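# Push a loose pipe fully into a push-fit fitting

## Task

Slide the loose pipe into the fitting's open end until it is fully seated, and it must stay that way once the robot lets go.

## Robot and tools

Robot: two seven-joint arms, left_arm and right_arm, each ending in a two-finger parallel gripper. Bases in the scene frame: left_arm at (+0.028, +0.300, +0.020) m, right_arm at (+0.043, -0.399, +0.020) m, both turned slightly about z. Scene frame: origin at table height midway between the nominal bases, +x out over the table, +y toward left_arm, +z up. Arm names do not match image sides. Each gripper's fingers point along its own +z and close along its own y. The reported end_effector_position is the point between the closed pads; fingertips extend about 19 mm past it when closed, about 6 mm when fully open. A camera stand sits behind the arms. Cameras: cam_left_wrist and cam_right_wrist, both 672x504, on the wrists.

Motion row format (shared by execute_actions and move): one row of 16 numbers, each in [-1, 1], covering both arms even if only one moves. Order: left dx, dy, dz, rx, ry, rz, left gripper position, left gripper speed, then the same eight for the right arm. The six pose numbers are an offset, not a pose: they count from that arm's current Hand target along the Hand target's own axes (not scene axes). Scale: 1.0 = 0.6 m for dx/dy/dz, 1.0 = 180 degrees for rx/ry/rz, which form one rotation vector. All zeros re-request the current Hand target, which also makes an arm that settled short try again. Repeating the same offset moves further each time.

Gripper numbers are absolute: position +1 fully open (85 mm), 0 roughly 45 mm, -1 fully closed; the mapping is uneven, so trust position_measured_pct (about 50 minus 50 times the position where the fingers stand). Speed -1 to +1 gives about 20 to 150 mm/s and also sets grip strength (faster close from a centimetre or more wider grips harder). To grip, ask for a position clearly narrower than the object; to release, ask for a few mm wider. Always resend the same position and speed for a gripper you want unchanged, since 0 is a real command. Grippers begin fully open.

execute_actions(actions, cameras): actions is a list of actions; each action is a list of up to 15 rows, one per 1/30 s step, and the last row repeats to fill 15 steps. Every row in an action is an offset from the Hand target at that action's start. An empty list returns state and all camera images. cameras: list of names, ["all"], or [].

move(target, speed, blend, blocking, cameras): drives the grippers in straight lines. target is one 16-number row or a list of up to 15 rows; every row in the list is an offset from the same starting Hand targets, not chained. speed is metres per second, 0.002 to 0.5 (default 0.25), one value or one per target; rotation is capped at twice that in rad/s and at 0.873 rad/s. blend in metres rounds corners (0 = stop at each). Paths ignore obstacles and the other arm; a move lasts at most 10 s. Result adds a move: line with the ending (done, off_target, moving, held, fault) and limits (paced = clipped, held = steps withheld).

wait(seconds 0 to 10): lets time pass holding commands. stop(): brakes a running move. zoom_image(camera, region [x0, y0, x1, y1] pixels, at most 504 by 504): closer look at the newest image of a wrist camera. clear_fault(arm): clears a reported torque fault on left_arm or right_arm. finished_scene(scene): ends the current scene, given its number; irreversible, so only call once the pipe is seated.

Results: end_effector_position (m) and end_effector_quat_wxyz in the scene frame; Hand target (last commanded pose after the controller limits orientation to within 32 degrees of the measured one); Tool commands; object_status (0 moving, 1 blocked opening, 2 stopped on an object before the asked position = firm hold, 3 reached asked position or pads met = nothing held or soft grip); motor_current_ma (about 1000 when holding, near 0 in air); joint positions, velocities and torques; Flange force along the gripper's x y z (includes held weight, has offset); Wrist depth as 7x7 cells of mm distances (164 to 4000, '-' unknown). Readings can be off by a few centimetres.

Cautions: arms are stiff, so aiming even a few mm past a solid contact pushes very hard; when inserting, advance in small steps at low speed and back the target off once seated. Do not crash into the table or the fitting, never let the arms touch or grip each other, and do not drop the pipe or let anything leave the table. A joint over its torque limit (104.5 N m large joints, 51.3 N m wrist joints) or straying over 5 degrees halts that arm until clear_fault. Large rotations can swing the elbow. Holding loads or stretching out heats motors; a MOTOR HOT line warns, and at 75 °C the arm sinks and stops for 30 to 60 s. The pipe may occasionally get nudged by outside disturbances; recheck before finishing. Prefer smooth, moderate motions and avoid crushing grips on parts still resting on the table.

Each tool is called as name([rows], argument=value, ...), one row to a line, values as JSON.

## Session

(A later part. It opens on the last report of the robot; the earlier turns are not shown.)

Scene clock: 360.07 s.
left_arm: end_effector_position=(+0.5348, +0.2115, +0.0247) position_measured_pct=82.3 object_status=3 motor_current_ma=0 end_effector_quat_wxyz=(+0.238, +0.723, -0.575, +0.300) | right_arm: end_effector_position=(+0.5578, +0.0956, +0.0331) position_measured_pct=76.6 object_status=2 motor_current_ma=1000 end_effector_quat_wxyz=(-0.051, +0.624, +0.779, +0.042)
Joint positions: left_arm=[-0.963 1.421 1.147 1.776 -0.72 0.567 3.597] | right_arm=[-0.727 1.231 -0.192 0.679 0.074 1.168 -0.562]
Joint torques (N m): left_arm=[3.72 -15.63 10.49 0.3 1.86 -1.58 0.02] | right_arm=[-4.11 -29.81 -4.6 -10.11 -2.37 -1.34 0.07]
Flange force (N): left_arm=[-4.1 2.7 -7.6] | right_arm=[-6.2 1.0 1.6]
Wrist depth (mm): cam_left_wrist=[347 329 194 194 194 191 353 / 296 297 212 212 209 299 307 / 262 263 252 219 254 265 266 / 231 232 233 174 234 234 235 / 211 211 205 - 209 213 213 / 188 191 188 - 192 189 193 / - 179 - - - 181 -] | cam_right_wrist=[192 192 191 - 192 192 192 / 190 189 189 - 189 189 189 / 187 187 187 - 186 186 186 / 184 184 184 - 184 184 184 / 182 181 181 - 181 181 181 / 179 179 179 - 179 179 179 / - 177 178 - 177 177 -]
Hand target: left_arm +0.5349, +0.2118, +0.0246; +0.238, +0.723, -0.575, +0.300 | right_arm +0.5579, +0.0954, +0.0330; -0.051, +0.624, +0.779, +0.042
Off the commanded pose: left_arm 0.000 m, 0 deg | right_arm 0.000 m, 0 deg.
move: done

move([
  [0,0,0,0,0,0,-0.65,0,-0.0018,0,0.0047,0,0.0144,0,-0.8,-1],
  [0,0,0,0,0,0,-0.65,0,-0.0018,0,0.0047,0,0.0144,0,-0.1,0],
  [-0.0707,0,-0.0707,0,0,0,-0.65,0,0.0312,0,-0.243,0,0.0144,0,-0.1,0],
], speed=[0.03,0.03,0.12], cameras=["all"])

Scene clock: 367.10 s.
left_arm: end_effector_position=(+0.5214, +0.2703, +0.0246) position_measured_pct=82.3 object_status=3 motor_current_ma=0 end_effector_quat_wxyz=(+0.238, +0.723, -0.575, +0.300) | right_arm: end_effector_position=(+0.5577, +0.0946, +0.1800) position_measured_pct=55.0 object_status=3 motor_current_ma=0 end_effector_quat_wxyz=(-0.068, +0.623, +0.777, +0.056)
Joint positions: left_arm=[-1.091 1.448 1.181 1.754 -0.707 0.684 3.493] | right_arm=[-0.713 1.085 -0.215 0.535 0.041 1.435 -0.56]
Joint torques (N m): left_arm=[0.66 -16.69 8.56 -0.6 1.4 -0.67 0.06] | right_arm=[-0.12 -27.07 -1.43 -9.16 -0.77 -0.08 -0.01]
Flange force (N): left_arm=[0.9 2.6 -2.7] | right_arm=[-0.8 -1.1 1.1]
Wrist depth (mm): cam_left_wrist=[348 350 350 332 353 354 356 / 296 304 305 267 307 301 308 / 263 264 259 203 260 266 267 / 232 233 233 203 234 235 235 / 211 212 209 213 213 213 214 / 188 191 192 192 192 190 193 / - 180 - - - 181 -] | cam_right_wrist=[358 357 356 317 355 357 357 / 350 349 349 347 348 348 349 / 343 343 343 342 342 343 342 / 337 337 336 297 337 336 335 / 330 329 330 309 330 329 329 / 324 324 324 321 323 324 322 / 319 319 319 298 319 318 318]
Hand target: left_arm +0.5214, +0.2703, +0.0246; +0.238, +0.723, -0.575, +0.300 | right_arm +0.5577, +0.0946, +0.1800; -0.068, +0.623, +0.777, +0.056
Off the commanded pose: left_arm 0.000 m, 0 deg | right_arm 0.000 m, 0 deg.
move: done
camera_calibration:
cam_left_wrist: T_world_to_cam=[[-0.973853, -0.226943, -0.0103419, 0.570888], [-0.156308, 0.702392, -0.694416, -0.0391578], [0.164857, -0.674643, -0.719499, 0.263996], [0, 0, 0, 1]] pos_world=[0.506319, 0.335166, 0.168657]
cam_right_wrist: T_world_to_cam=[[0.981148, 0.192847, -0.0126217, -0.55869], [0.188338, -0.968767, -0.161305, 0.0731418], [-0.0433346, 0.155887, -0.986824, 0.332242], [0, 0, 0, 1]] pos_world=[0.548779, 0.126807, 0.332611]

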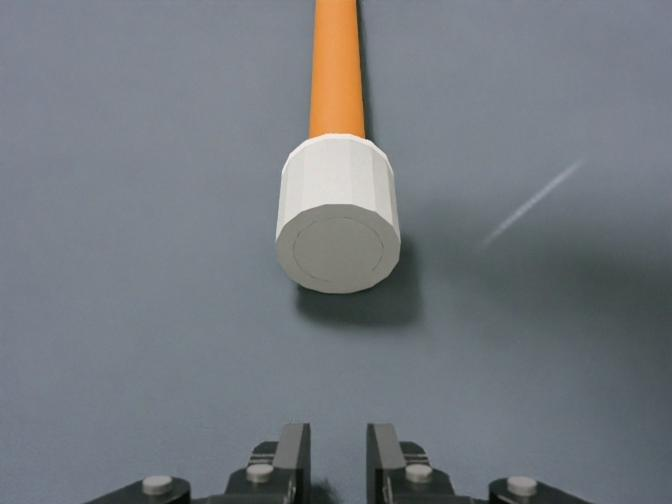

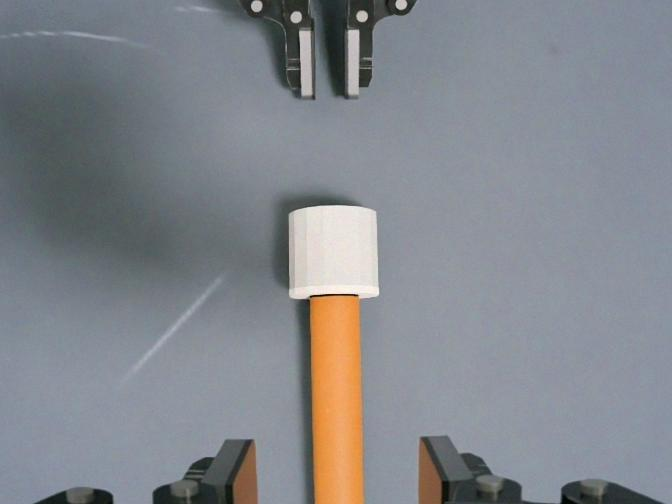

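zoom_image(camera="cam_right_wrist", region=[280, 260, 390, 330])

Scaled by 4.582.

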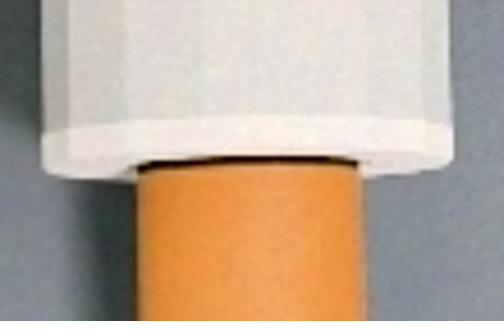

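Mark at the socket mouth, seated and released.

finished_scene(scene=1)

The scene is finished: the task was done.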